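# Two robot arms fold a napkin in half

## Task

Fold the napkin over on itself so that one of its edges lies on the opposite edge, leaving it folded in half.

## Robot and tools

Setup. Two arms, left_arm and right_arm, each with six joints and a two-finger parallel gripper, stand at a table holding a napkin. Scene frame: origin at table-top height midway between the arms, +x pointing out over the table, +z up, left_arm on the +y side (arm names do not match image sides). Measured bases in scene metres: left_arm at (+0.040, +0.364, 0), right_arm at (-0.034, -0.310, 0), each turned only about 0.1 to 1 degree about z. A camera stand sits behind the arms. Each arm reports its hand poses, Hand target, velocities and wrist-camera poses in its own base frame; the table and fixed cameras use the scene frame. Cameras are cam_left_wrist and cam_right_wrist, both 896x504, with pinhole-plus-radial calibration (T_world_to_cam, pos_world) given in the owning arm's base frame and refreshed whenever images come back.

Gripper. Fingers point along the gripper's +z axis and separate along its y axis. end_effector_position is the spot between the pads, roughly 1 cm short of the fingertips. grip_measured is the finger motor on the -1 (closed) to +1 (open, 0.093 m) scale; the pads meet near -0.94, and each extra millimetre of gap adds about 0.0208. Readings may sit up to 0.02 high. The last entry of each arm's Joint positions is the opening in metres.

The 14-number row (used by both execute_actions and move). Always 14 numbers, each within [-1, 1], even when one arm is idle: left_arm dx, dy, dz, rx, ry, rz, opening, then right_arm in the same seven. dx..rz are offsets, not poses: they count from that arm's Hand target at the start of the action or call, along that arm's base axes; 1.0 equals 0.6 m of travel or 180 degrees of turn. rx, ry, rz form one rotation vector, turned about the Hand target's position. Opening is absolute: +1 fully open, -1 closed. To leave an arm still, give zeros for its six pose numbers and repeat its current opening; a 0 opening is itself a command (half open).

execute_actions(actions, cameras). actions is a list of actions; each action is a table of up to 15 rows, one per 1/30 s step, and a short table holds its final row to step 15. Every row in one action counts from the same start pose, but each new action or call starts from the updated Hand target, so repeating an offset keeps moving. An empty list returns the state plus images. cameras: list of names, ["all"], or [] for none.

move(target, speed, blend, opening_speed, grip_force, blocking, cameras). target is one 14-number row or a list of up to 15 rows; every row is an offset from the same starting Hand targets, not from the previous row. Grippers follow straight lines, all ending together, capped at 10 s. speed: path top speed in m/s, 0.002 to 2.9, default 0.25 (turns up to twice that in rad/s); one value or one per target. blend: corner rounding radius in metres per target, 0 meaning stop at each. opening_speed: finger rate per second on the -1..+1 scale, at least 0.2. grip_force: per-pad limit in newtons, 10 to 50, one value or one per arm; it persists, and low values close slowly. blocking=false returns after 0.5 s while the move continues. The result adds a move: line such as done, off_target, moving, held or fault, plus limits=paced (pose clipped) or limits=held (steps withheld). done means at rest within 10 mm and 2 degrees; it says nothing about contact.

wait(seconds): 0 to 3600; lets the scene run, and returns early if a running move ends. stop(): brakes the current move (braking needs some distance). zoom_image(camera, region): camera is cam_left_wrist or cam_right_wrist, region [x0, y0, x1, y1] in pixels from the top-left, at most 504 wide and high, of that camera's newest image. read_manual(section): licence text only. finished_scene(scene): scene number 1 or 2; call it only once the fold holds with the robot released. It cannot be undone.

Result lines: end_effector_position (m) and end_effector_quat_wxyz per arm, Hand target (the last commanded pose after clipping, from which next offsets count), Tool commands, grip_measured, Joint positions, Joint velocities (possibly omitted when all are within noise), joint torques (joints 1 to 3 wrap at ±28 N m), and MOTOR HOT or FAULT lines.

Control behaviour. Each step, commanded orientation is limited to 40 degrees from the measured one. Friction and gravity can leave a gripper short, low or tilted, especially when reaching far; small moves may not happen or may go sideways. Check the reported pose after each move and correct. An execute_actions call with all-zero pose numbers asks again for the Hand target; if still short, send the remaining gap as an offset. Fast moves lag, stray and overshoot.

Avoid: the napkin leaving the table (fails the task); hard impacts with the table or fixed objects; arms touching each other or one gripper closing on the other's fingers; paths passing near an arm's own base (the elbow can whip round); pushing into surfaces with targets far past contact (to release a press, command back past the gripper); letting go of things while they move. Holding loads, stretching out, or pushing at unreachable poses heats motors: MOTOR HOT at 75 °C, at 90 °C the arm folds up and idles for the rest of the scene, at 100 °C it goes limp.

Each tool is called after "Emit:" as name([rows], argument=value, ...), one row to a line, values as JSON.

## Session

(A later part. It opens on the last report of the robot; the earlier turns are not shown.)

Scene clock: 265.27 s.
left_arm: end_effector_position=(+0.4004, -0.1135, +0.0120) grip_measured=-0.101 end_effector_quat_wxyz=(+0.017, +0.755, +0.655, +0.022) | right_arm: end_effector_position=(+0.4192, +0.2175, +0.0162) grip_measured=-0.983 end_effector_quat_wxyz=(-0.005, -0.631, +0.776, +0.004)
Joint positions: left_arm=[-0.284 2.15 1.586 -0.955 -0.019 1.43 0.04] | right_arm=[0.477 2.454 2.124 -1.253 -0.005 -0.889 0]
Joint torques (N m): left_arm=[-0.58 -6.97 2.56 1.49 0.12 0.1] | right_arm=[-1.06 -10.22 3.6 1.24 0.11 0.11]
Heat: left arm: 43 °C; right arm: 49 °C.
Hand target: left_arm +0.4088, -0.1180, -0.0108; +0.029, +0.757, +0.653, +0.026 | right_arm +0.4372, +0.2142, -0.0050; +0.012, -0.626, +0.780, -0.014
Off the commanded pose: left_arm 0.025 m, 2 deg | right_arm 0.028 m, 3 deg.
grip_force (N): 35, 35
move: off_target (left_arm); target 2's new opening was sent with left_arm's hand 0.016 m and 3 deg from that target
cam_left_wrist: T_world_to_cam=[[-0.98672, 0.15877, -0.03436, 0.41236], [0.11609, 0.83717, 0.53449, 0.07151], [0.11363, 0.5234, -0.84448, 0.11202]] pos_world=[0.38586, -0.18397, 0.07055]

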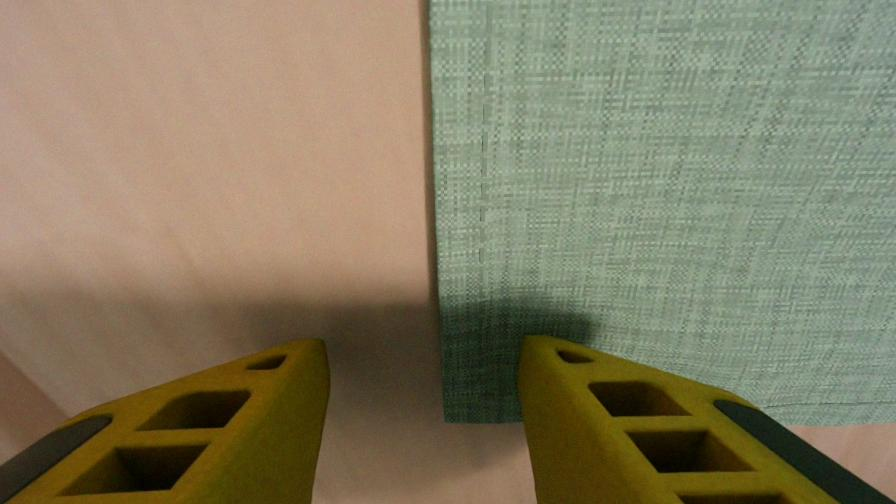

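Emit:
move([
  [-0.0165, 0.0025, 0.05, 0.0044, 0.0297, 0, -0.1, 0, 0, 0, 0, 0, 0, -1],
  [-0.0165, 0.0025, 0.003, 0.0044, 0.0297, 0, -0.1, 0, 0, 0, 0, 0, 0, -1],
], speed=[0.12, 0.08], cameras=["cam_left_wrist"])

Scene clock: 269.13 s.
left_arm: end_effector_position=(+0.3934, -0.1120, +0.0116) grip_measured=-0.101 end_effector_quat_wxyz=(-0.016, +0.755, +0.655, -0.001) | right_arm: end_effector_position=(+0.4192, +0.2175, +0.0162) grip_measured=-0.983 end_effector_quat_wxyz=(-0.005, -0.631, +0.776, +0.004)
Joint positions: left_arm=[-0.284 2.196 1.66 -1.063 -0.015 1.428 0.04] | right_arm=[0.477 2.454 2.124 -1.253 -0.005 -0.889 0]
Joint torques (N m): left_arm=[-0.39 -7.31 3.21 1.02 0.25 0.12] | right_arm=[-1.06 -10.22 3.6 1.24 0.11 0.11]
Heat: left arm: 42 °C; right arm: 48 °C.
Hand target: left_arm +0.3989, -0.1165, -0.0090; -0.007, +0.757, +0.653, -0.005 | right_arm +0.4372, +0.2142, -0.0050; +0.012, -0.626, +0.780, -0.014
Off the commanded pose: left_arm 0.022 m, 1 deg | right_arm 0.028 m, 3 deg.
grip_force (N): 35, 35
move: off_target (left_arm)
cam_left_wrist: T_world_to_cam=[[-0.98654, 0.15717, 0.04509, 0.40394], [0.15643, 0.82697, 0.54005, 0.05418], [0.0476, 0.53984, -0.84042, 0.13937]] pos_world=[0.38339, -0.18353, 0.06966]

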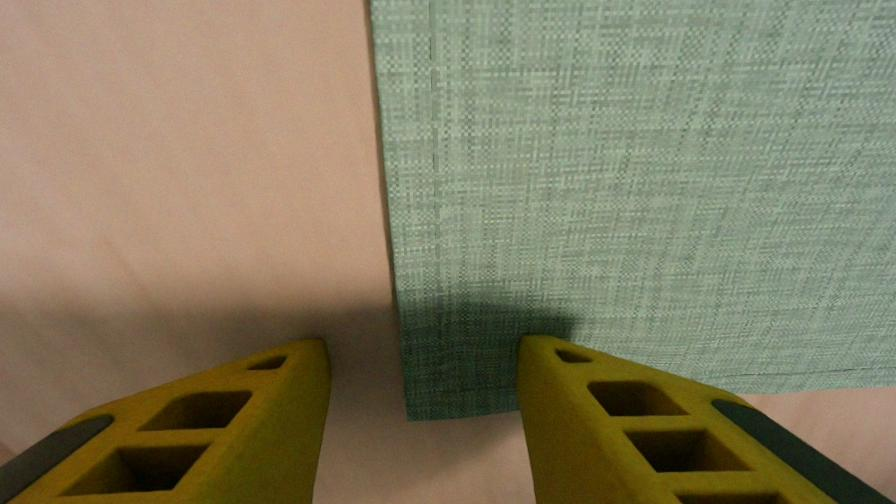

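Emit:
move(target=[0, 0, -0.003, 0, 0, 0, -1, 0, 0, 0, 0, 0, 0, -1], opening_speed=0.5, cameras=["cam_left_wrist"])

Scene clock: 271.93 s.
left_arm: end_effector_position=(+0.3965, -0.1129, +0.0111) grip_measured=-0.990 end_effector_quat_wxyz=(-0.010, +0.755, +0.656, +0.003) | right_arm: end_effector_position=(+0.4192, +0.2175, +0.0162) grip_measured=-0.983 end_effector_quat_wxyz=(-0.005, -0.631, +0.776, +0.004)
Joint positions: left_arm=[-0.284 2.196 1.658 -1.047 -0.015 1.426 0] | right_arm=[0.477 2.454 2.124 -1.253 -0.005 -0.889 0]
Joint torques (N m): left_arm=[-0.38 -7.12 3.08 0.94 0.24 0.11] | right_arm=[-1.06 -10.22 3.6 1.24 0.11 0.11]
Heat: left arm: 42 °C; right arm: 48 °C.
Hand target: left_arm +0.3989, -0.1165, -0.0108; -0.007, +0.757, +0.653, -0.005 | right_arm +0.4372, +0.2142, -0.0050; +0.012, -0.626, +0.780, -0.014
Off the commanded pose: left_arm 0.022 m, 1 deg | right_arm 0.028 m, 3 deg.
grip_force (N): 35, 35
move: off_target (left_arm)
cam_left_wrist: T_world_to_cam=[[-0.98729, 0.15581, 0.03137, 0.40748], [0.148, 0.82927, 0.53889, 0.05834], [0.05796, 0.53668, -0.84179, 0.13481]] pos_world=[0.38586, -0.18422, 0.06926]

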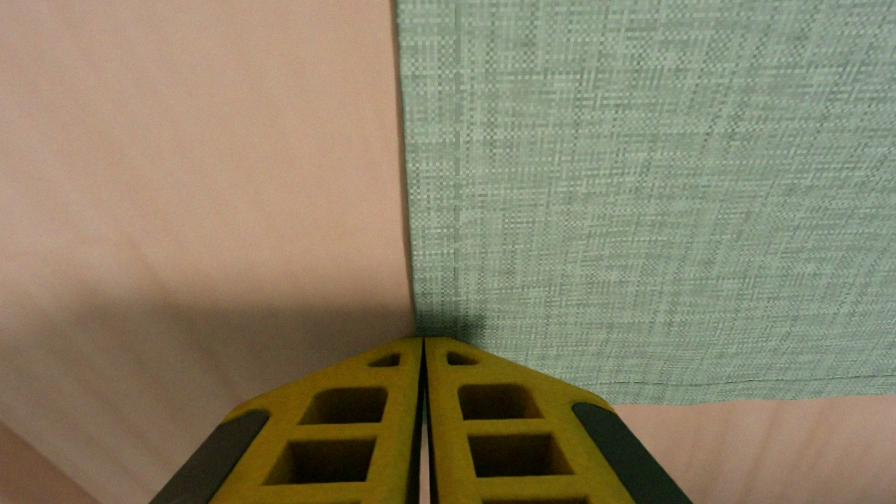

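Emit:
move([
  [0.0, 0, 0.055, -0.002, -0.0132, 0, -1, 0, 0, 0, 0, 0, 0, -1],
  [0.0, 0, 0.055, -0.002, -0.0132, 0, -0.1, 0, 0, 0, 0, 0, 0, -1],
  [0.0, 0, -0.035, -0.002, -0.0132, 0, -0.1, 0, 0, 0, 0, 0, 0, -1],
  [0.0, 0, -0.035, -0.002, -0.0132, 0, -1, 0, 0, 0, 0, 0, 0, -1],
], speed=[0.12, 0.1, 0.08, 0.05], cameras=["cam_left_wrist"])

Scene clock: 278.13 s.
left_arm: end_effector_position=(+0.3940, -0.1125, +0.0098) grip_measured=-0.990 end_effector_quat_wxyz=(+0.011, +0.753, +0.658, +0.015) | right_arm: end_effector_position=(+0.4192, +0.2175, +0.0162) grip_measured=-0.983 end_effector_quat_wxyz=(-0.005, -0.631, +0.776, +0.004)
Joint positions: left_arm=[-0.284 2.144 1.568 -0.96 -0.014 1.422 0] | right_arm=[0.477 2.454 2.124 -1.253 -0.005 -0.889 0]
Joint torques (N m): left_arm=[-0.59 -3.52 1.43 1.61 0.16 0.09] | right_arm=[-1.06 -10.22 3.59 1.24 0.11 0.11]
Heat: left arm: 41 °C; right arm: 48 °C.
Hand target: left_arm +0.3989, -0.1165, -0.0318; +0.009, +0.757, +0.653, +0.009 | right_arm +0.4372, +0.2142, -0.0050; +0.012, -0.626, +0.780, -0.014
Off the commanded pose: left_arm 0.042 m, 1 deg | right_arm 0.028 m, 3 deg.
grip_force (N): 35, 35
move: off_target (left_arm); target 2's new opening was sent with left_arm's hand 0.011 m and 2 deg from that target; target 4's new opening was sent with left_arm's hand 0.044 m and 3 deg from that target
cam_left_wrist: T_world_to_cam=[[-0.98833, 0.15139, -0.01712, 0.40546], [0.11915, 0.8381, 0.53234, 0.07145], [0.09494, 0.52409, -0.84636, 0.11776]] pos_world=[0.38104, -0.18298, 0.06857]

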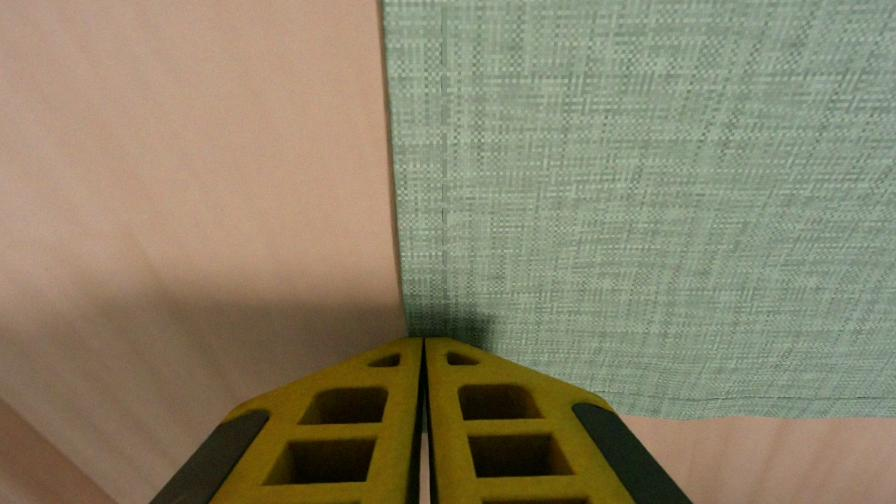

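Emit:
move([
  [0, 0, 0.11, 0, 0, 0, -1, 0, 0, 0, 0, 0, 0, -1],
  [-0.0132, 0.0322, 0.12, -0.0058, 0.0068, 0.4946, -0.2, 0, 0, 0, 0, 0, 0, -1],
], speed=[0.15, 0.4], blend=[0.01, 0], cameras=["all"])

Scene clock: 283.80 s.
left_arm: end_effector_position=(+0.3882, -0.0945, +0.0258) grip_measured=-0.202 end_effector_quat_wxyz=(-0.014, +0.089, +0.996, +0.008) | right_arm: end_effector_position=(+0.4192, +0.2175, +0.0162) grip_measured=-0.983 end_effector_quat_wxyz=(-0.005, -0.631, +0.776, +0.004)
Joint positions: left_arm=[-0.244 2.146 1.637 -1.092 -0.012 -0.066 0.036] | right_arm=[0.477 2.454 2.124 -1.253 -0.005 -0.889 0]
Joint torques (N m): left_arm=[0.47 -13.12 6.26 0.14 0.13 -0.07] | right_arm=[-1.06 -10.22 3.6 1.24 0.11 0.11]
Heat: left arm: 42 °C; right arm: 47 °C.
Hand target: left_arm +0.3910, -0.0972, +0.0402; +0.001, +0.082, +0.997, +0.000 | right_arm +0.4372, +0.2142, -0.0050; +0.012, -0.626, +0.780, -0.014
Off the commanded pose: left_arm 0.015 m, 2 deg | right_arm 0.028 m, 3 deg.
grip_force (N): 35, 35
move: off_target (left_arm); target 2's new opening was sent with left_arm's hand 0.015 m and 2 deg from that target
cam_left_wrist: T_world_to_cam=[[-0.19381, -0.98103, 0.00517, -0.01877], [-0.8193, 0.16475, 0.54919, 0.34886], [-0.53962, 0.1022, -0.83568, 0.32859]] pos_world=[0.4595, -0.10947, 0.0831]
cam_right_wrist: T_world_to_cam=[[0.98153, -0.19085, 0.01312, -0.37559], [-0.17456, -0.86545, 0.46961, 0.28719], [-0.07827, -0.46322, -0.88278, 0.23148]] pos_world=[0.4369, 0.28409, 0.07441]

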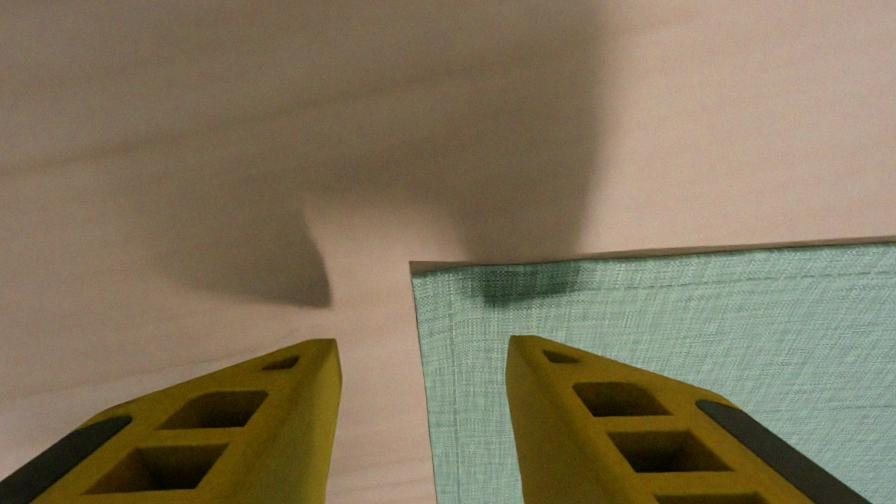

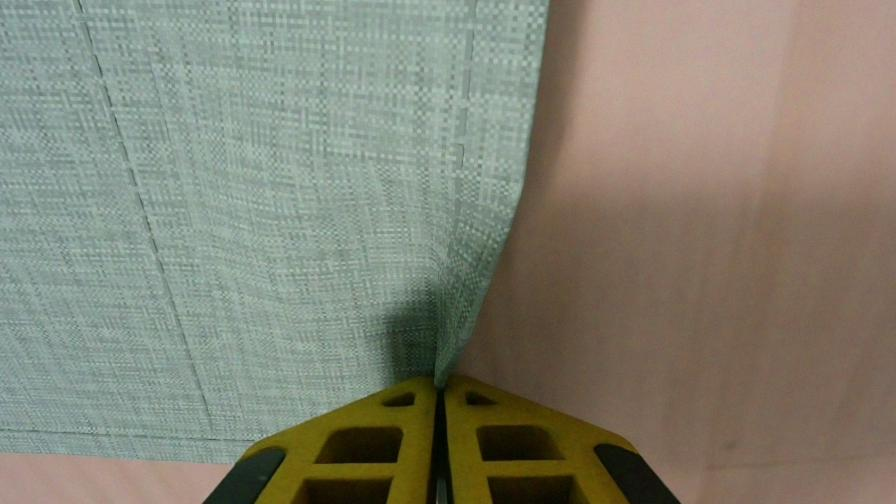

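Emit:
move([
  [0, 0, -0.072, 0, 0, 0, -0.2, 0, 0, 0, 0, 0, 0, -1],
  [0, 0, -0.072, 0, 0, 0, -1, 0, 0, 0, 0, 0, 0, -1],
], speed=[0.08, 0.05], opening_speed=0.5, cameras=["cam_left_wrist"])

Scene clock: 287.67 s.
left_arm: end_effector_position=(+0.3814, -0.1028, +0.0111) grip_measured=-0.989 end_effector_quat_wxyz=(-0.017, +0.087, +0.996, -0.011) | right_arm: end_effector_position=(+0.4192, +0.2175, +0.0162) grip_measured=-0.983 end_effector_quat_wxyz=(-0.005, -0.631, +0.776, +0.004)
Joint positions: left_arm=[-0.252 2.146 1.576 -1.03 0.027 -0.077 0] | right_arm=[0.477 2.454 2.124 -1.253 -0.005 -0.889 0]
Joint torques (N m): left_arm=[0.38 -8.57 2.96 1.16 -0.22 -0.04] | right_arm=[-1.06 -10.24 3.59 1.24 0.11 0.11]
Heat: left arm: 41 °C; right arm: 47 °C.
Hand target: left_arm +0.3910, -0.0972, -0.0030; +0.001, +0.082, +0.997, +0.000 | right_arm +0.4372, +0.2142, -0.0050; +0.012, -0.626, +0.780, -0.014
Off the commanded pose: left_arm 0.018 m, 2 deg | right_arm 0.028 m, 3 deg.
grip_force (N): 35, 35
move: off_target (left_arm); target 2's new opening was sent with left_arm's hand 0.017 m and 2 deg from that target
cam_left_wrist: T_world_to_cam=[[-0.1894, -0.98089, 0.04461, -0.03024], [-0.81468, 0.18235, 0.55049, 0.35271], [-0.5481, 0.06792, -0.83365, 0.31311]] pos_world=[0.45323, -0.11525, 0.06821]

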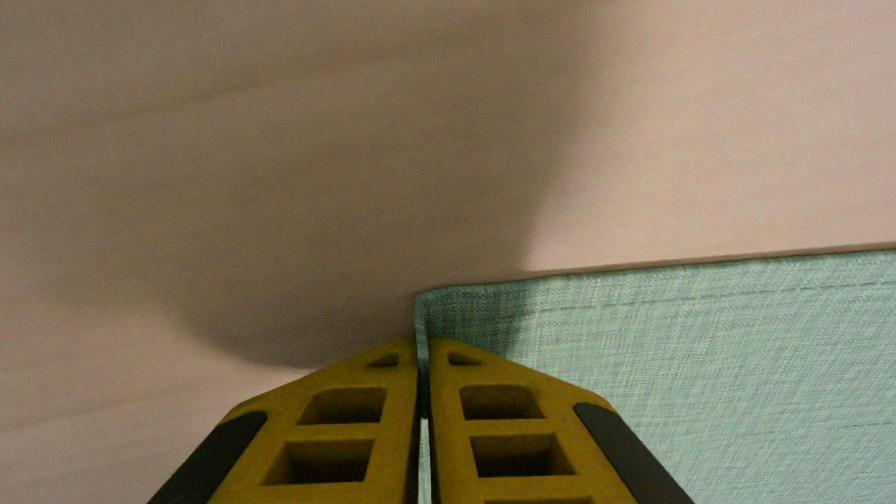

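Emit:
move([
  [-0.0337, -0.0108, 0.105, 0, 0, 0, -1, -0.0472, 0.007, 0.1133, 0, 0, 0, -1],
  [-0.0995, -0.0003, 0.205, 0, 0, 0, -1, -0.1188, 0.0227, 0.2133, -0.0035, -0.0163, 0, -1],
  [-0.2148, 0.0178, 0.28, -0.0052, -0.0329, 0, -1, -0.2377, 0.0485, 0.2967, -0.0071, -0.0326, 0, -1],
  [-0.3383, 0.0373, 0.305, -0.0087, -0.0549, 0, -1, -0.368, 0.077, 0.325, -0.0095, -0.0434, 0, -1],
], speed=0.13, blend=[0.02, 0.02, 0.02, 0], cameras=["all"])

Scene clock: 297.80 s.
left_arm: end_effector_position=(+0.1914, -0.0790, +0.1780) grip_measured=-0.989 end_effector_quat_wxyz=(+0.084, +0.088, +0.992, -0.014) | right_arm: end_effector_position=(+0.2178, +0.2695, +0.1795) grip_measured=-0.983 end_effector_quat_wxyz=(+0.048, -0.633, +0.770, -0.062)
Joint positions: left_arm=[-0.414 1.187 1.181 -1.397 -0.028 -0.235 0] | right_arm=[0.961 1.817 1.777 -1.472 0.145 -0.419 0]
Joint torques (N m): left_arm=[-0.55 -4.08 5.41 0.57 -0.15 -0.07] | right_arm=[-0.23 -11.22 5.56 0.19 0.11 0.24]
Heat: left arm: 41 °C; right arm: 48 °C.
Hand target: left_arm +0.1880, -0.0748, +0.1800; +0.088, +0.082, +0.993, -0.007 | right_arm +0.2164, +0.2604, +0.1900; +0.056, -0.623, +0.777, -0.069
Off the commanded pose: left_arm 0.006 m, 1 deg | right_arm 0.014 m, 2 deg.
grip_force (N): 35, 35
move: off_target (right_arm)
cam_left_wrist: T_world_to_cam=[[-0.19703, -0.98, 0.02802, -0.0459], [-0.90761, 0.19313, 0.37274, 0.152], [-0.3707, 0.04801, -0.92751, 0.32766]] pos_world=[0.25038, -0.09007, 0.24854]
cam_right_wrist: T_world_to_cam=[[0.96726, -0.17785, 0.18105, -0.20063], [-0.24355, -0.85105, 0.46519, 0.23231], [0.07135, -0.49405, -0.8665, 0.35679]] pos_world=[0.22518, 0.3383, 0.23741]

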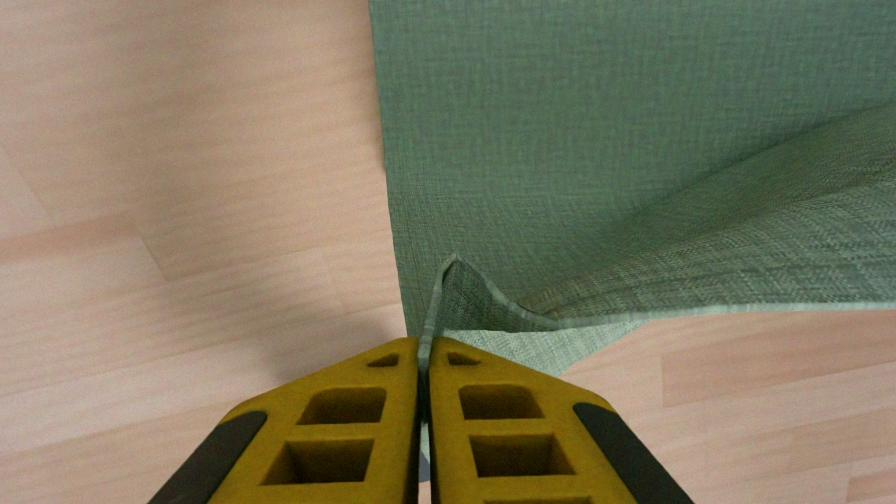

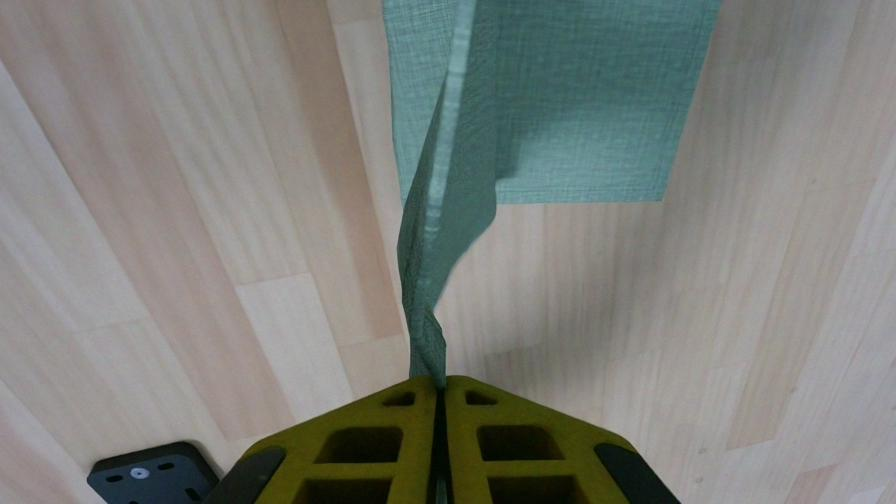

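Emit:
execute_actions(actions=[])

Scene clock: 299.27 s.
left_arm: end_effector_position=(+0.1914, -0.0790, +0.1780) grip_measured=-0.989 end_effector_quat_wxyz=(+0.084, +0.088, +0.992, -0.014) | right_arm: end_effector_position=(+0.2178, +0.2695, +0.1795) grip_measured=-0.983 end_effector_quat_wxyz=(+0.048, -0.633, +0.770, -0.062)
Joint positions: left_arm=[-0.414 1.187 1.181 -1.397 -0.028 -0.235 0] | right_arm=[0.961 1.817 1.777 -1.472 0.145 -0.419 0]
Joint velocities: within noise
Joint torques (N m): left_arm=[-0.55 -4.07 5.39 0.57 -0.15 -0.07] | right_arm=[-0.21 -11.21 5.56 0.18 0.11 0.24]
Heat: left arm: 41 °C; right arm: 48 °C.
Hand target: left_arm +0.1880, -0.0748, +0.1800; +0.088, +0.082, +0.993, -0.007 | right_arm +0.2164, +0.2604, +0.1900; +0.056, -0.623, +0.777, -0.069
Tool commands: left_gripper/opening=-1.0 right_gripper/opening=-1.0
Off the commanded pose: left_arm 0.006 m, 1 deg | right_arm 0.014 m, 2 deg.
grip_force (N): 35, 35
camera_calibration:
cam_left_wrist: T_world_to_cam=[[-0.19703, -0.98, 0.02802, -0.0459], [-0.90761, 0.19313, 0.37274, 0.152], [-0.3707, 0.04801, -0.92751, 0.32766]] pos_world=[0.25038, -0.09007, 0.24854]
cam_right_wrist: T_world_to_cam=[[0.96726, -0.17785, 0.18105, -0.20063], [-0.24355, -0.85105, 0.46519, 0.23231], [0.07135, -0.49405, -0.8665, 0.35679]] pos_world=[0.22518, 0.3383, 0.23741]

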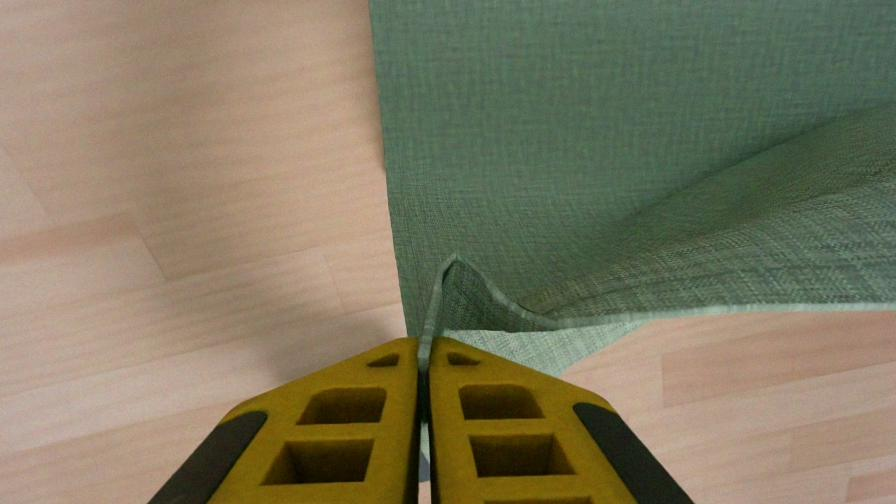

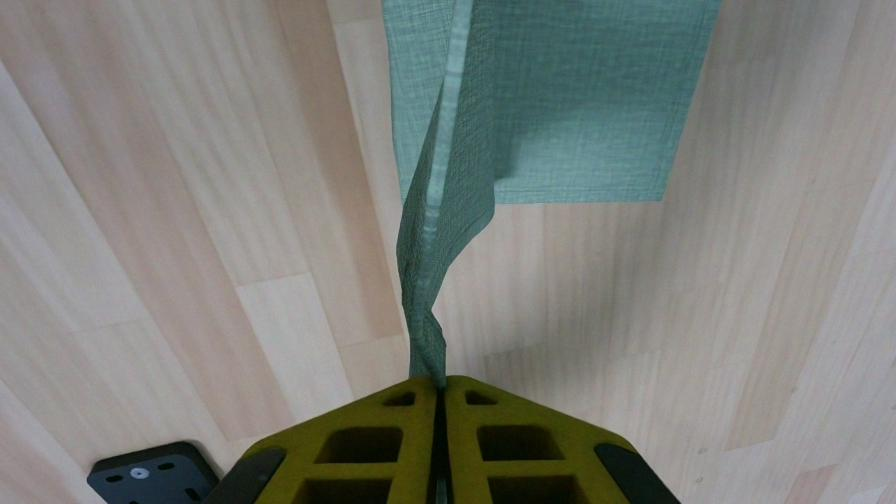

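Emit:
move([
  [0.0905, -0.01, -0.045, 0.0035, 0.022, 0, -1, 0.0977, -0.0303, -0.0367, 0.0047, 0.0217, 0, -1],
  [0.1843, -0.0248, -0.1317, 0.0069, 0.0439, 0, -1, 0.1937, -0.0513, -0.1283, 0.0095, 0.0434, 0, -1],
  [0.2222, -0.0308, -0.2117, 0.0087, 0.0549, 0, -1, 0.2328, -0.0598, -0.2133, 0.0118, 0.0543, 0, -1],
], speed=0.13, blend=0.02, cameras=["all"])

Scene clock: 305.13 s.
left_arm: end_effector_position=(+0.3048, -0.0922, +0.0474) grip_measured=-0.989 end_effector_quat_wxyz=(-0.023, +0.080, +0.996, +0.006) | right_arm: end_effector_position=(+0.3476, +0.2241, +0.0600) grip_measured=-0.983 end_effector_quat_wxyz=(-0.014, -0.623, +0.782, -0.001)
Joint positions: left_arm=[-0.295 1.841 1.284 -1.063 -0.002 -0.134 0] | right_arm=[0.575 2.173 1.819 -1.244 0.006 -0.771 0]
Joint torques (N m): left_arm=[0.69 -7.13 8.24 0.49 0.09 0.14] | right_arm=[-0.88 -11.1 6.69 0.43 -0.18 -0.09]
Heat: left arm: 40 °C; right arm: 48 °C.
Hand target: left_arm +0.3213, -0.0933, +0.0530; +0.001, +0.082, +0.997, +0.000 | right_arm +0.3561, +0.2245, +0.0620; +0.001, -0.626, +0.780, -0.001
Off the commanded pose: left_arm 0.018 m, 3 deg | right_arm 0.009 m, 2 deg.
grip_force (N): 35, 35
move: off_target (left_arm)
cam_left_wrist: T_world_to_cam=[[-0.17669, -0.9842, 0.01165, -0.03855], [-0.81122, 0.15232, 0.56455, 0.2639], [-0.5574, 0.0903, -0.82532, 0.30517]] pos_world=[0.37738, -0.1057, 0.10333]
cam_right_wrist: T_world_to_cam=[[0.97765, -0.20998, 0.0104, -0.29869], [-0.18834, -0.8528, 0.48709, 0.26073], [-0.09341, -0.47816, -0.87329, 0.27565]] pos_world=[0.36687, 0.29144, 0.11682]

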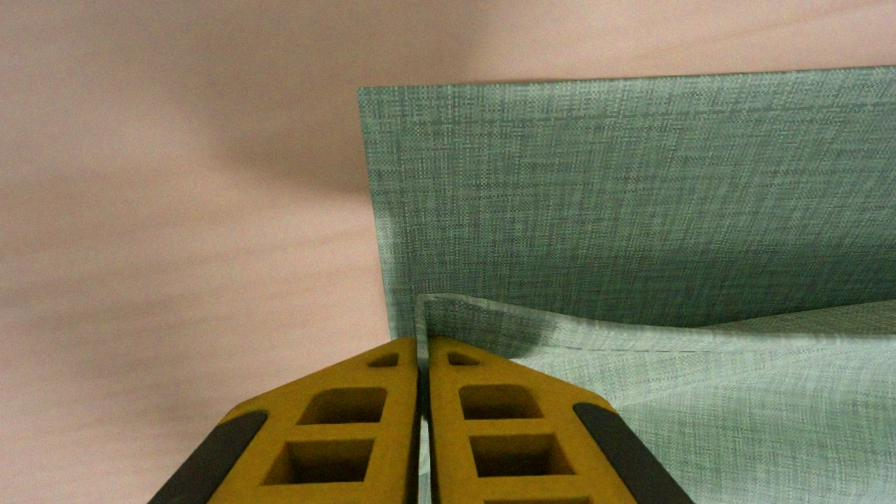

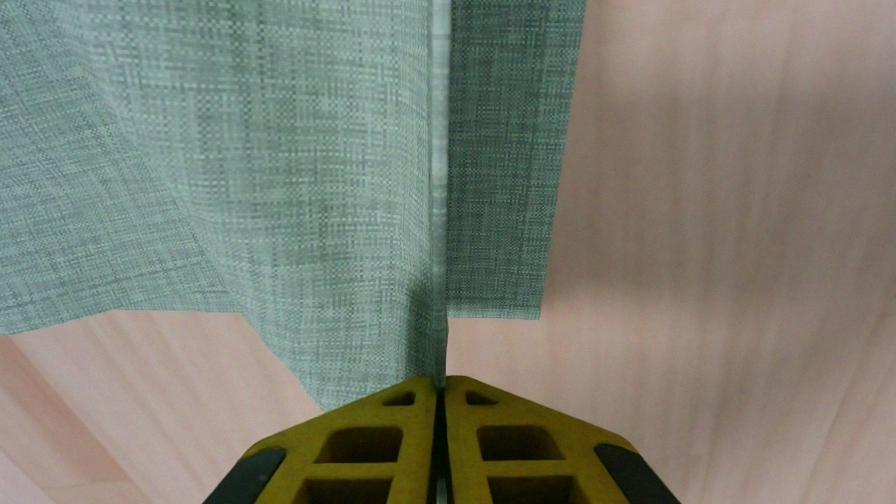

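Emit:
zoom_image(camera="cam_right_wrist", region=[180, 220, 600, 460])

Emit:
zoom_image(camera="cam_left_wrist", region=[320, 60, 760, 400])

Scaled by 1.200 from the camera's image (finer frame: 1280x720).

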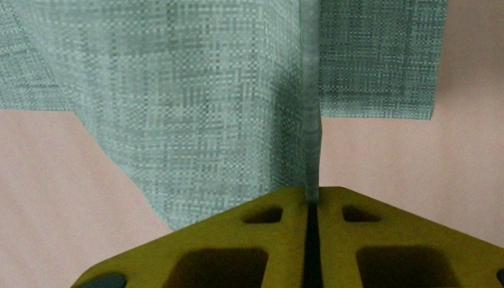

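Scaled by 1.145 from the camera's image (finer frame: 1280x720).

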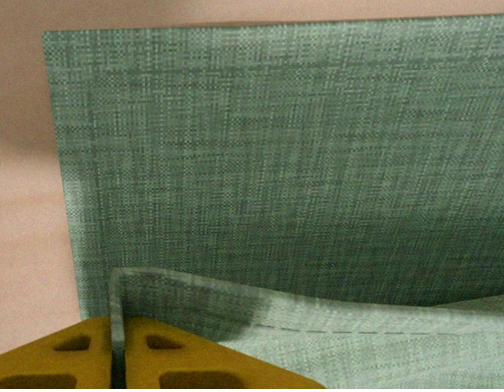

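Emit:
move(target=[0.0462, -0.0035, -0.0283, -0.0023, -0.0143, 0, -1, 0.0357, 0.0033, -0.0467, -0.0014, -0.0065, 0, -1], speed=0.1, cameras=["all"])

Scene clock: 313.17 s.
left_arm: end_effector_position=(+0.3307, -0.0951, +0.0309) grip_measured=-0.989 end_effector_quat_wxyz=(-0.002, +0.080, +0.997, +0.001) | right_arm: end_effector_position=(+0.3619, +0.2248, +0.0271) grip_measured=-0.983 end_effector_quat_wxyz=(-0.018, -0.623, +0.782, -0.001)
Joint positions: left_arm=[-0.281 1.916 1.316 -0.977 -0.002 -0.12 0] | right_arm=[0.558 2.256 1.822 -1.172 0.006 -0.787 0]
Joint torques (N m): left_arm=[0.62 -7.46 8.28 0.64 0.03 0.14] | right_arm=[-0.95 -11.62 8.38 0.44 -0.04 -0.09]
Heat: left arm: 40 °C; right arm: 48 °C.
Hand target: left_arm +0.3490, -0.0954, +0.0360; +0.023, +0.082, +0.996, -0.002 | right_arm +0.3775, +0.2265, +0.0340; +0.007, -0.626, +0.780, -0.009
Off the commanded pose: left_arm 0.019 m, 3 deg | right_arm 0.017 m, 3 deg.
grip_force (N): 35, 35
move: off_target (left_arm, right_arm)
cam_left_wrist: T_world_to_cam=[[-0.17733, -0.98401, 0.01678, -0.03654], [-0.83366, 0.15926, 0.52882, 0.3039], [-0.52304, 0.07978, -0.84857, 0.29461]] pos_world=[0.40096, -0.10786, 0.0899]
cam_right_wrist: T_world_to_cam=[[0.97739, -0.2114, 0.00456, -0.31172], [-0.18629, -0.85068, 0.49157, 0.27875], [-0.10004, -0.4813, -0.87083, 0.25162]] pos_world=[0.38177, 0.29233, 0.08351]

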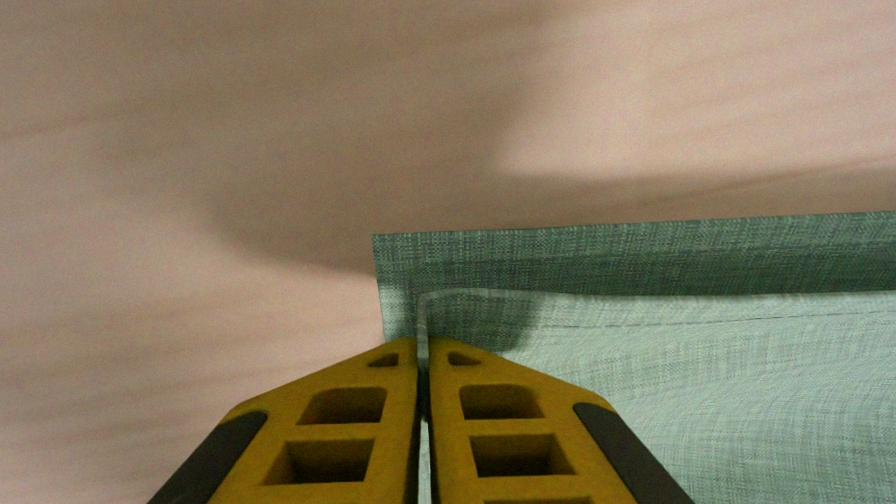

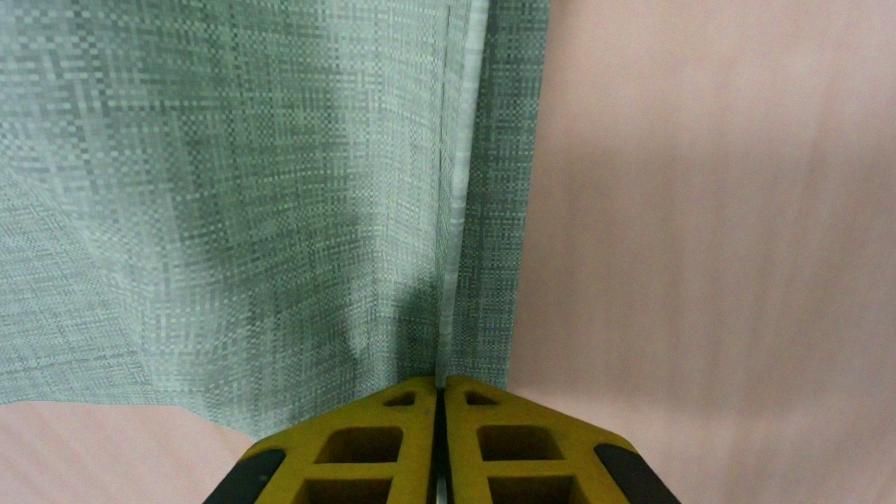

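Emit:
zoom_image(camera="cam_right_wrist", region=[330, 0, 620, 200])

Emit:
zoom_image(camera="cam_right_wrist", region=[330, 200, 620, 420])

Emit:
zoom_image(camera="cam_left_wrist", region=[340, 200, 640, 400])

Scaled by 1.738 from the camera's image (finer frame: 1280x720).

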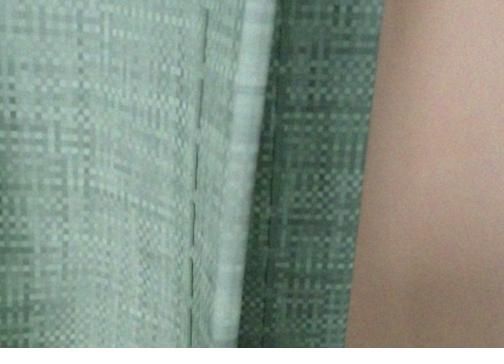

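Scaled by 1.738 from the camera's image (finer frame: 1280x720).

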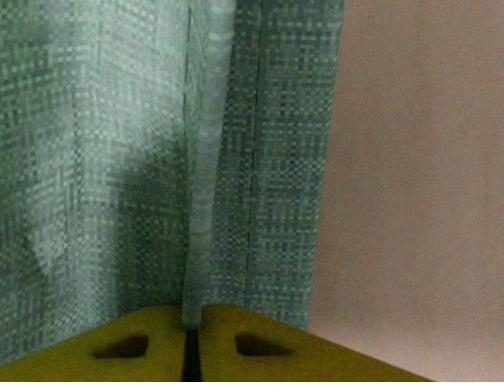

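Scaled by 1.680 from the camera's image (finer frame: 1280x720).

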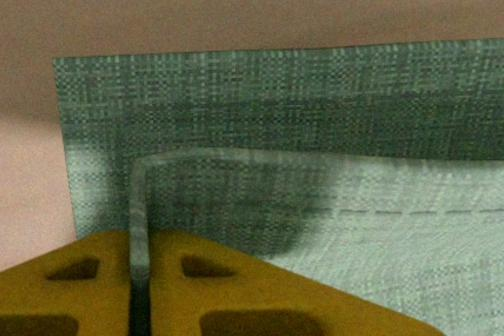

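Emit:
move(target=[0.0087, 0.0003, -0.0333, 0, 0, 0, -1, 0.0127, 0.0018, -0.0175, 0.006, -0.0081, 0, -1], speed=0.06, cameras=["all"])

Scene clock: 317.67 s.
left_arm: end_effector_position=(+0.3418, -0.0954, +0.0157) grip_measured=-0.989 end_effector_quat_wxyz=(+0.005, +0.079, +0.997, +0.000) | right_arm: end_effector_position=(+0.3783, +0.2279, +0.0270) grip_measured=-0.983 end_effector_quat_wxyz=(+0.014, -0.622, +0.783, -0.008)
Joint positions: left_arm=[-0.273 1.962 1.316 -0.915 -0.002 -0.115 0] | right_arm=[0.547 2.256 1.822 -1.107 0.013 -0.796 0]
Joint torques (N m): left_arm=[0.61 -7.79 6.43 0.73 0.04 0.14] | right_arm=[-0.83 -11.08 5.59 0.64 -0.08 -0.09]
Heat: left arm: 39 °C; right arm: 50 °C.
Hand target: left_arm +0.3543, -0.0952, +0.0160; +0.023, +0.082, +0.996, -0.002 | right_arm +0.3851, +0.2276, +0.0235; +0.023, -0.626, +0.780, -0.010
Off the commanded pose: left_arm 0.012 m, 2 deg | right_arm 0.008 m, 1 deg.
grip_force (N): 35, 35
move: off_target (left_arm)
cam_left_wrist: T_world_to_cam=[[-0.17449, -0.98449, 0.01829, -0.0358], [-0.84187, 0.1588, 0.5158, 0.32418], [-0.5107, 0.0746, -0.85652, 0.28303]] pos_world=[0.41121, -0.10784, 0.07586]
cam_right_wrist: T_world_to_cam=[[0.97528, -0.21373, 0.05612, -0.32708], [-0.21546, -0.8633, 0.45638, 0.29931], [-0.04909, -0.45719, -0.88801, 0.23045]] pos_world=[0.3948, 0.29385, 0.0864]

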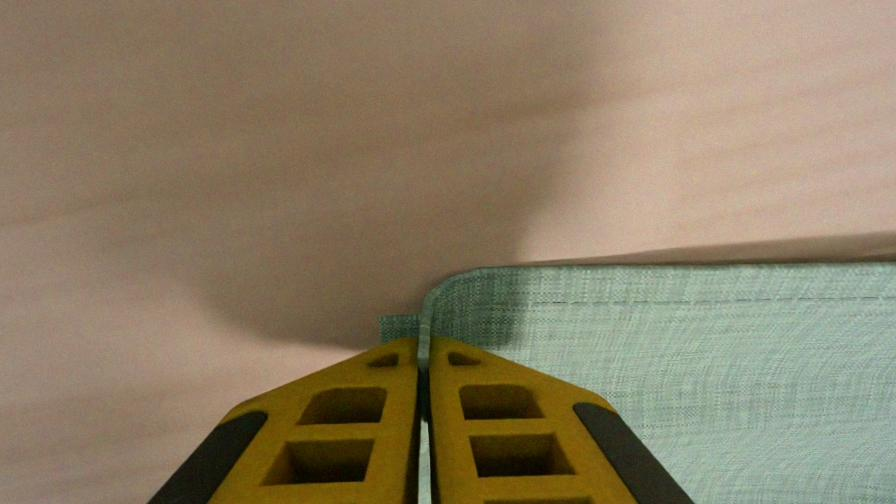

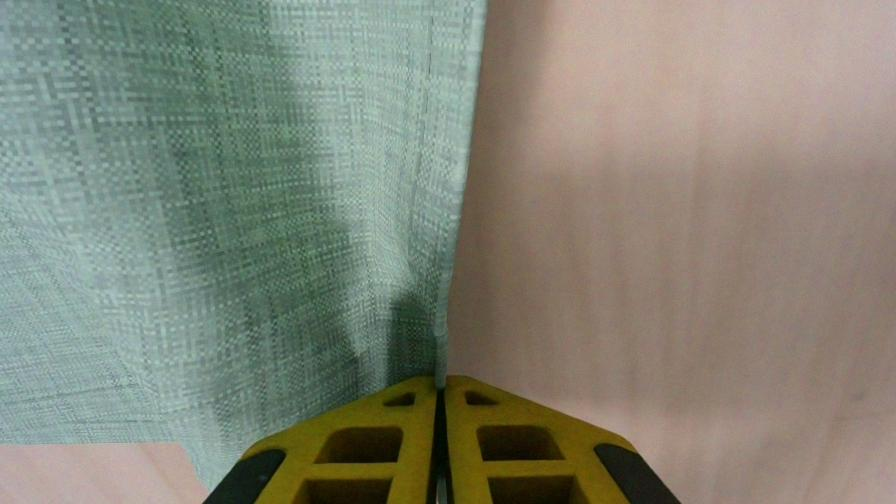

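Emit:
move(target=[-0.0482, 0.0018, 0, 0, 0, 0, -1, -0.0342, -0.003, -0.0125, 0, 0, 0, -1], speed=0.06, cameras=["all"])

Scene clock: 322.43 s.
left_arm: end_effector_position=(+0.3390, -0.0946, +0.0117) grip_measured=-0.989 end_effector_quat_wxyz=(+0.036, +0.079, +0.996, -0.006) | right_arm: end_effector_position=(+0.3709, +0.2250, +0.0170) grip_measured=-0.983 end_effector_quat_wxyz=(+0.027, -0.623, +0.782, -0.010)
Joint positions: left_arm=[-0.273 1.906 1.218 -0.809 -0.002 -0.115 0] | right_arm=[0.55 2.208 1.701 -1.008 0.013 -0.796 0]
Joint torques (N m): left_arm=[-0.68 -10.93 3.37 0.2 0.03 -0.06] | right_arm=[0.35 -12.45 3.77 0.42 -0.07 0.14]
Heat: left arm: 40 °C; right arm: 50 °C.
Hand target: left_arm +0.3253, -0.0942, +0.0160; +0.023, +0.082, +0.996, -0.002 | right_arm +0.3646, +0.2258, +0.0160; +0.023, -0.626, +0.780, -0.010
Off the commanded pose: left_arm 0.014 m, 2 deg | right_arm 0.006 m, 1 deg.
grip_force (N): 35, 35
move: off_target (left_arm)
cam_left_wrist: T_world_to_cam=[[-0.1758, -0.98413, 0.02433, -0.03502], [-0.87147, 0.16707, 0.46112, 0.33523], [-0.45787, 0.05986, -0.887, 0.25911]] pos_world=[0.40462, -0.10598, 0.0761]
cam_right_wrist: T_world_to_cam=[[0.97447, -0.21162, 0.07496, -0.32047], [-0.22277, -0.87006, 0.43974, 0.30433], [-0.02784, -0.44521, -0.89499, 0.20931]] pos_world=[0.38591, 0.29016, 0.07752]

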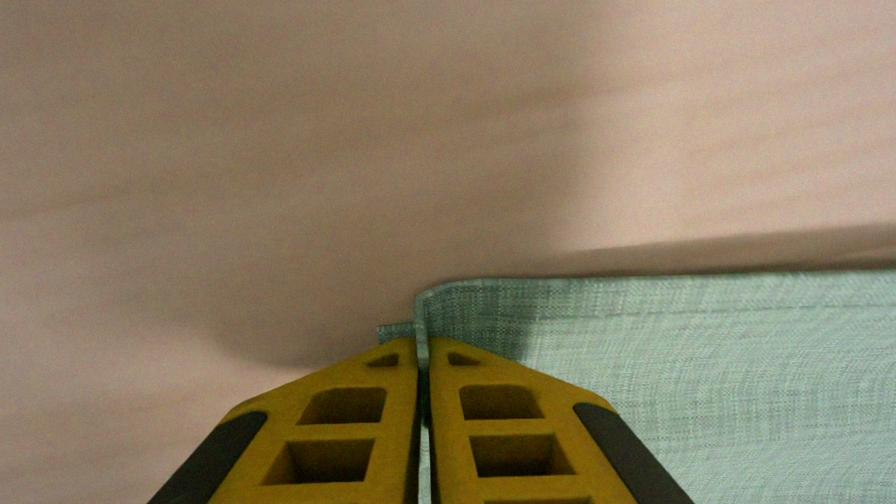

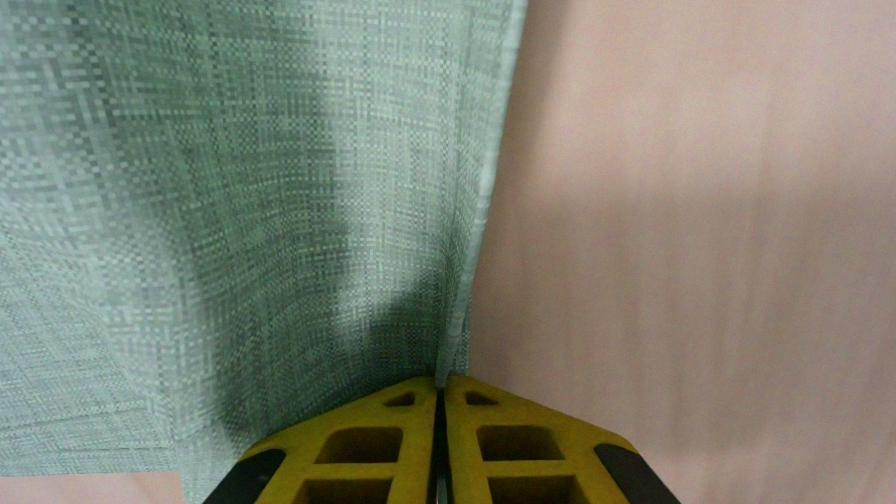

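Emit:
move(target=[-0.02, 0, 0.0067, 0.0027, 0.017, 0, -1, 0, 0, 0, 0, 0, 0, -1], speed=0.06, cameras=["cam_left_wrist"])

Scene clock: 324.00 s.
left_arm: end_effector_position=(+0.3387, -0.0943, +0.0117) grip_measured=-0.989 end_effector_quat_wxyz=(+0.036, +0.079, +0.996, -0.002) | right_arm: end_effector_position=(+0.3709, +0.2250, +0.0170) grip_measured=-0.983 end_effector_quat_wxyz=(+0.027, -0.623, +0.782, -0.010)
Joint positions: left_arm=[-0.276 1.906 1.218 -0.811 -0.009 -0.117 0] | right_arm=[0.55 2.208 1.701 -1.008 0.013 -0.796 0]
Joint torques (N m): left_arm=[-0.88 -10.95 4.94 -0.61 0.1 -0.06] | right_arm=[0.35 -12.45 3.77 0.42 -0.07 0.15]
Heat: left arm: 40 °C; right arm: 50 °C.
Hand target: left_arm +0.3133, -0.0942, +0.0200; -0.004, +0.082, +0.997, +0.000 | right_arm +0.3646, +0.2258, +0.0160; +0.023, -0.626, +0.780, -0.010
Off the commanded pose: left_arm 0.027 m, 5 deg | right_arm 0.006 m, 1 deg.
grip_force (N): 35, 35
move: off_target (left_arm)
cam_left_wrist: T_world_to_cam=[[-0.17685, -0.9841, 0.01674, -0.03429], [-0.87155, 0.16448, 0.4619, 0.33471], [-0.45731, 0.0671, -0.88677, 0.2595]] pos_world=[0.40432, -0.10621, 0.07609]

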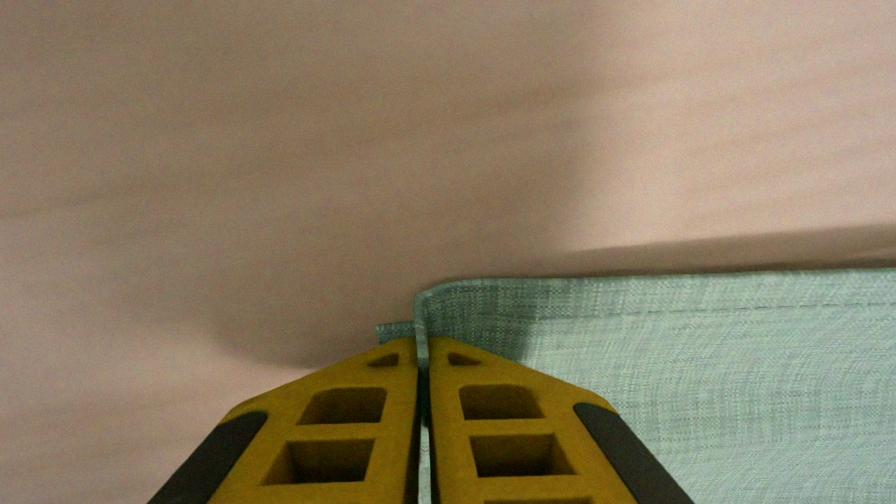

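Emit:
move(target=[0.0167, 0, 0.0417, 0, 0, 0, -1, 0, 0, 0, 0, 0, 0, -1], speed=0.06, cameras=["cam_left_wrist"])

Scene clock: 325.97 s.
left_arm: end_effector_position=(+0.3127, -0.0920, +0.0267) grip_measured=-0.989 end_effector_quat_wxyz=(-0.030, +0.083, +0.996, +0.007) | right_arm: end_effector_position=(+0.3709, +0.2250, +0.0170) grip_measured=-0.983 end_effector_quat_wxyz=(+0.027, -0.623, +0.782, -0.010)
Joint positions: left_arm=[-0.287 1.906 1.284 -1.01 -0.002 -0.121 0] | right_arm=[0.55 2.208 1.701 -1.008 0.013 -0.796 0]
Joint torques (N m): left_arm=[-0.08 -11.26 7.92 0.05 0.11 0.03] | right_arm=[0.35 -12.48 3.77 0.42 -0.07 0.15]
Heat: left arm: 40 °C; right arm: 51 °C.
Hand target: left_arm +0.3234, -0.0942, +0.0451; -0.004, +0.082, +0.997, +0.000 | right_arm +0.3646, +0.2258, +0.0160; +0.023, -0.626, +0.780, -0.010
Off the commanded pose: left_arm 0.021 m, 3 deg | right_arm 0.006 m, 1 deg.
grip_force (N): 35, 35
move: off_target (left_arm)
cam_left_wrist: T_world_to_cam=[[-0.18106, -0.98341, 0.01087, -0.03526], [-0.80283, 0.15418, 0.57592, 0.27921], [-0.56804, 0.09555, -0.81743, 0.29617]] pos_world=[0.38601, -0.10602, 0.08168]

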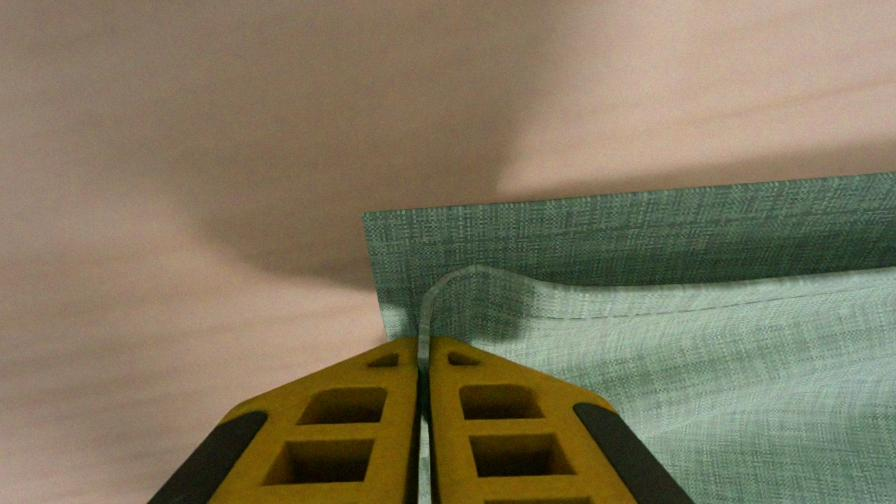

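Emit:
move(target=[0.0352, -0.0008, -0.0477, -0.0022, -0.0137, 0, -1, 0, 0, 0, 0, 0, 0, -1], speed=0.06, cameras=["all"])

Scene clock: 328.00 s.
left_arm: end_effector_position=(+0.3334, -0.0958, +0.0164) grip_measured=-0.989 end_effector_quat_wxyz=(+0.003, +0.080, +0.997, +0.000) | right_arm: end_effector_position=(+0.3709, +0.2250, +0.0170) grip_measured=-0.983 end_effector_quat_wxyz=(+0.027, -0.623, +0.782, -0.010)
Joint positions: left_arm=[-0.281 1.937 1.284 -0.912 -0.002 -0.12 0] | right_arm=[0.55 2.208 1.701 -1.008 0.013 -0.796 0]
Joint torques (N m): left_arm=[0.61 -7.58 6.37 0.67 0.05 0.14] | right_arm=[0.35 -12.46 3.77 0.42 -0.07 0.15]
Heat: left arm: 41 °C; right arm: 51 °C.
Hand target: left_arm +0.3445, -0.0946, +0.0164; +0.018, +0.082, +0.996, -0.001 | right_arm +0.3646, +0.2258, +0.0160; +0.023, -0.626, +0.780, -0.010
Off the commanded pose: left_arm 0.011 m, 2 deg | right_arm 0.006 m, 1 deg.
grip_force (N): 35, 35
move: off_target (left_arm)
cam_left_wrist: T_world_to_cam=[[-0.17752, -0.98395, 0.01788, -0.03663], [-0.83908, 0.16083, 0.51969, 0.31606], [-0.51423, 0.07726, -0.85417, 0.28067]] pos_world=[0.40303, -0.10855, 0.07614]
cam_right_wrist: T_world_to_cam=[[0.97447, -0.21162, 0.07496, -0.32047], [-0.22277, -0.87006, 0.43974, 0.30433], [-0.02784, -0.44521, -0.89499, 0.20931]] pos_world=[0.38591, 0.29016, 0.07752]

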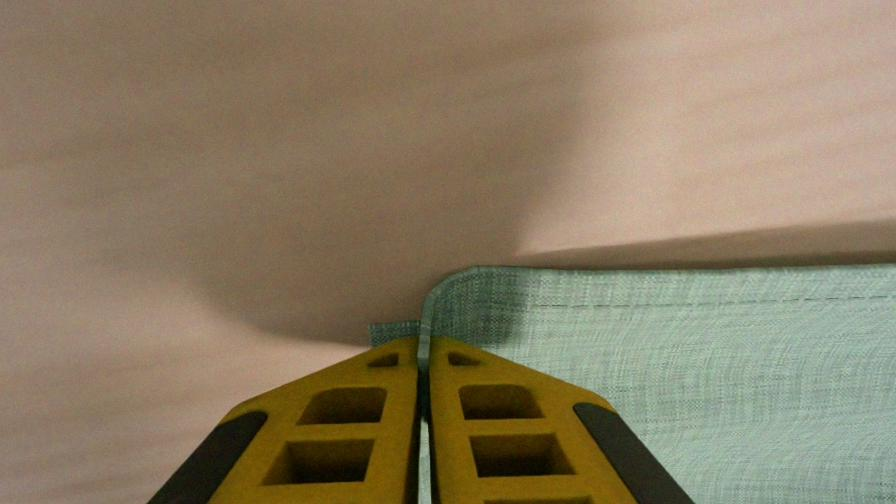

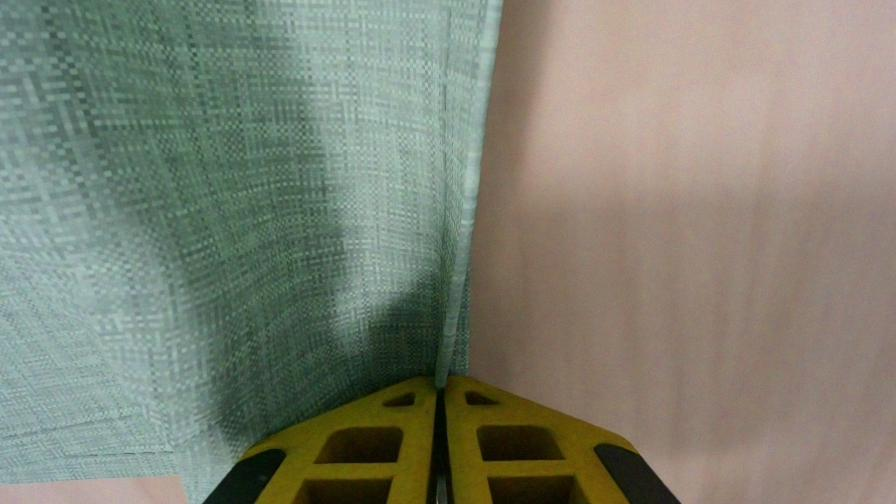

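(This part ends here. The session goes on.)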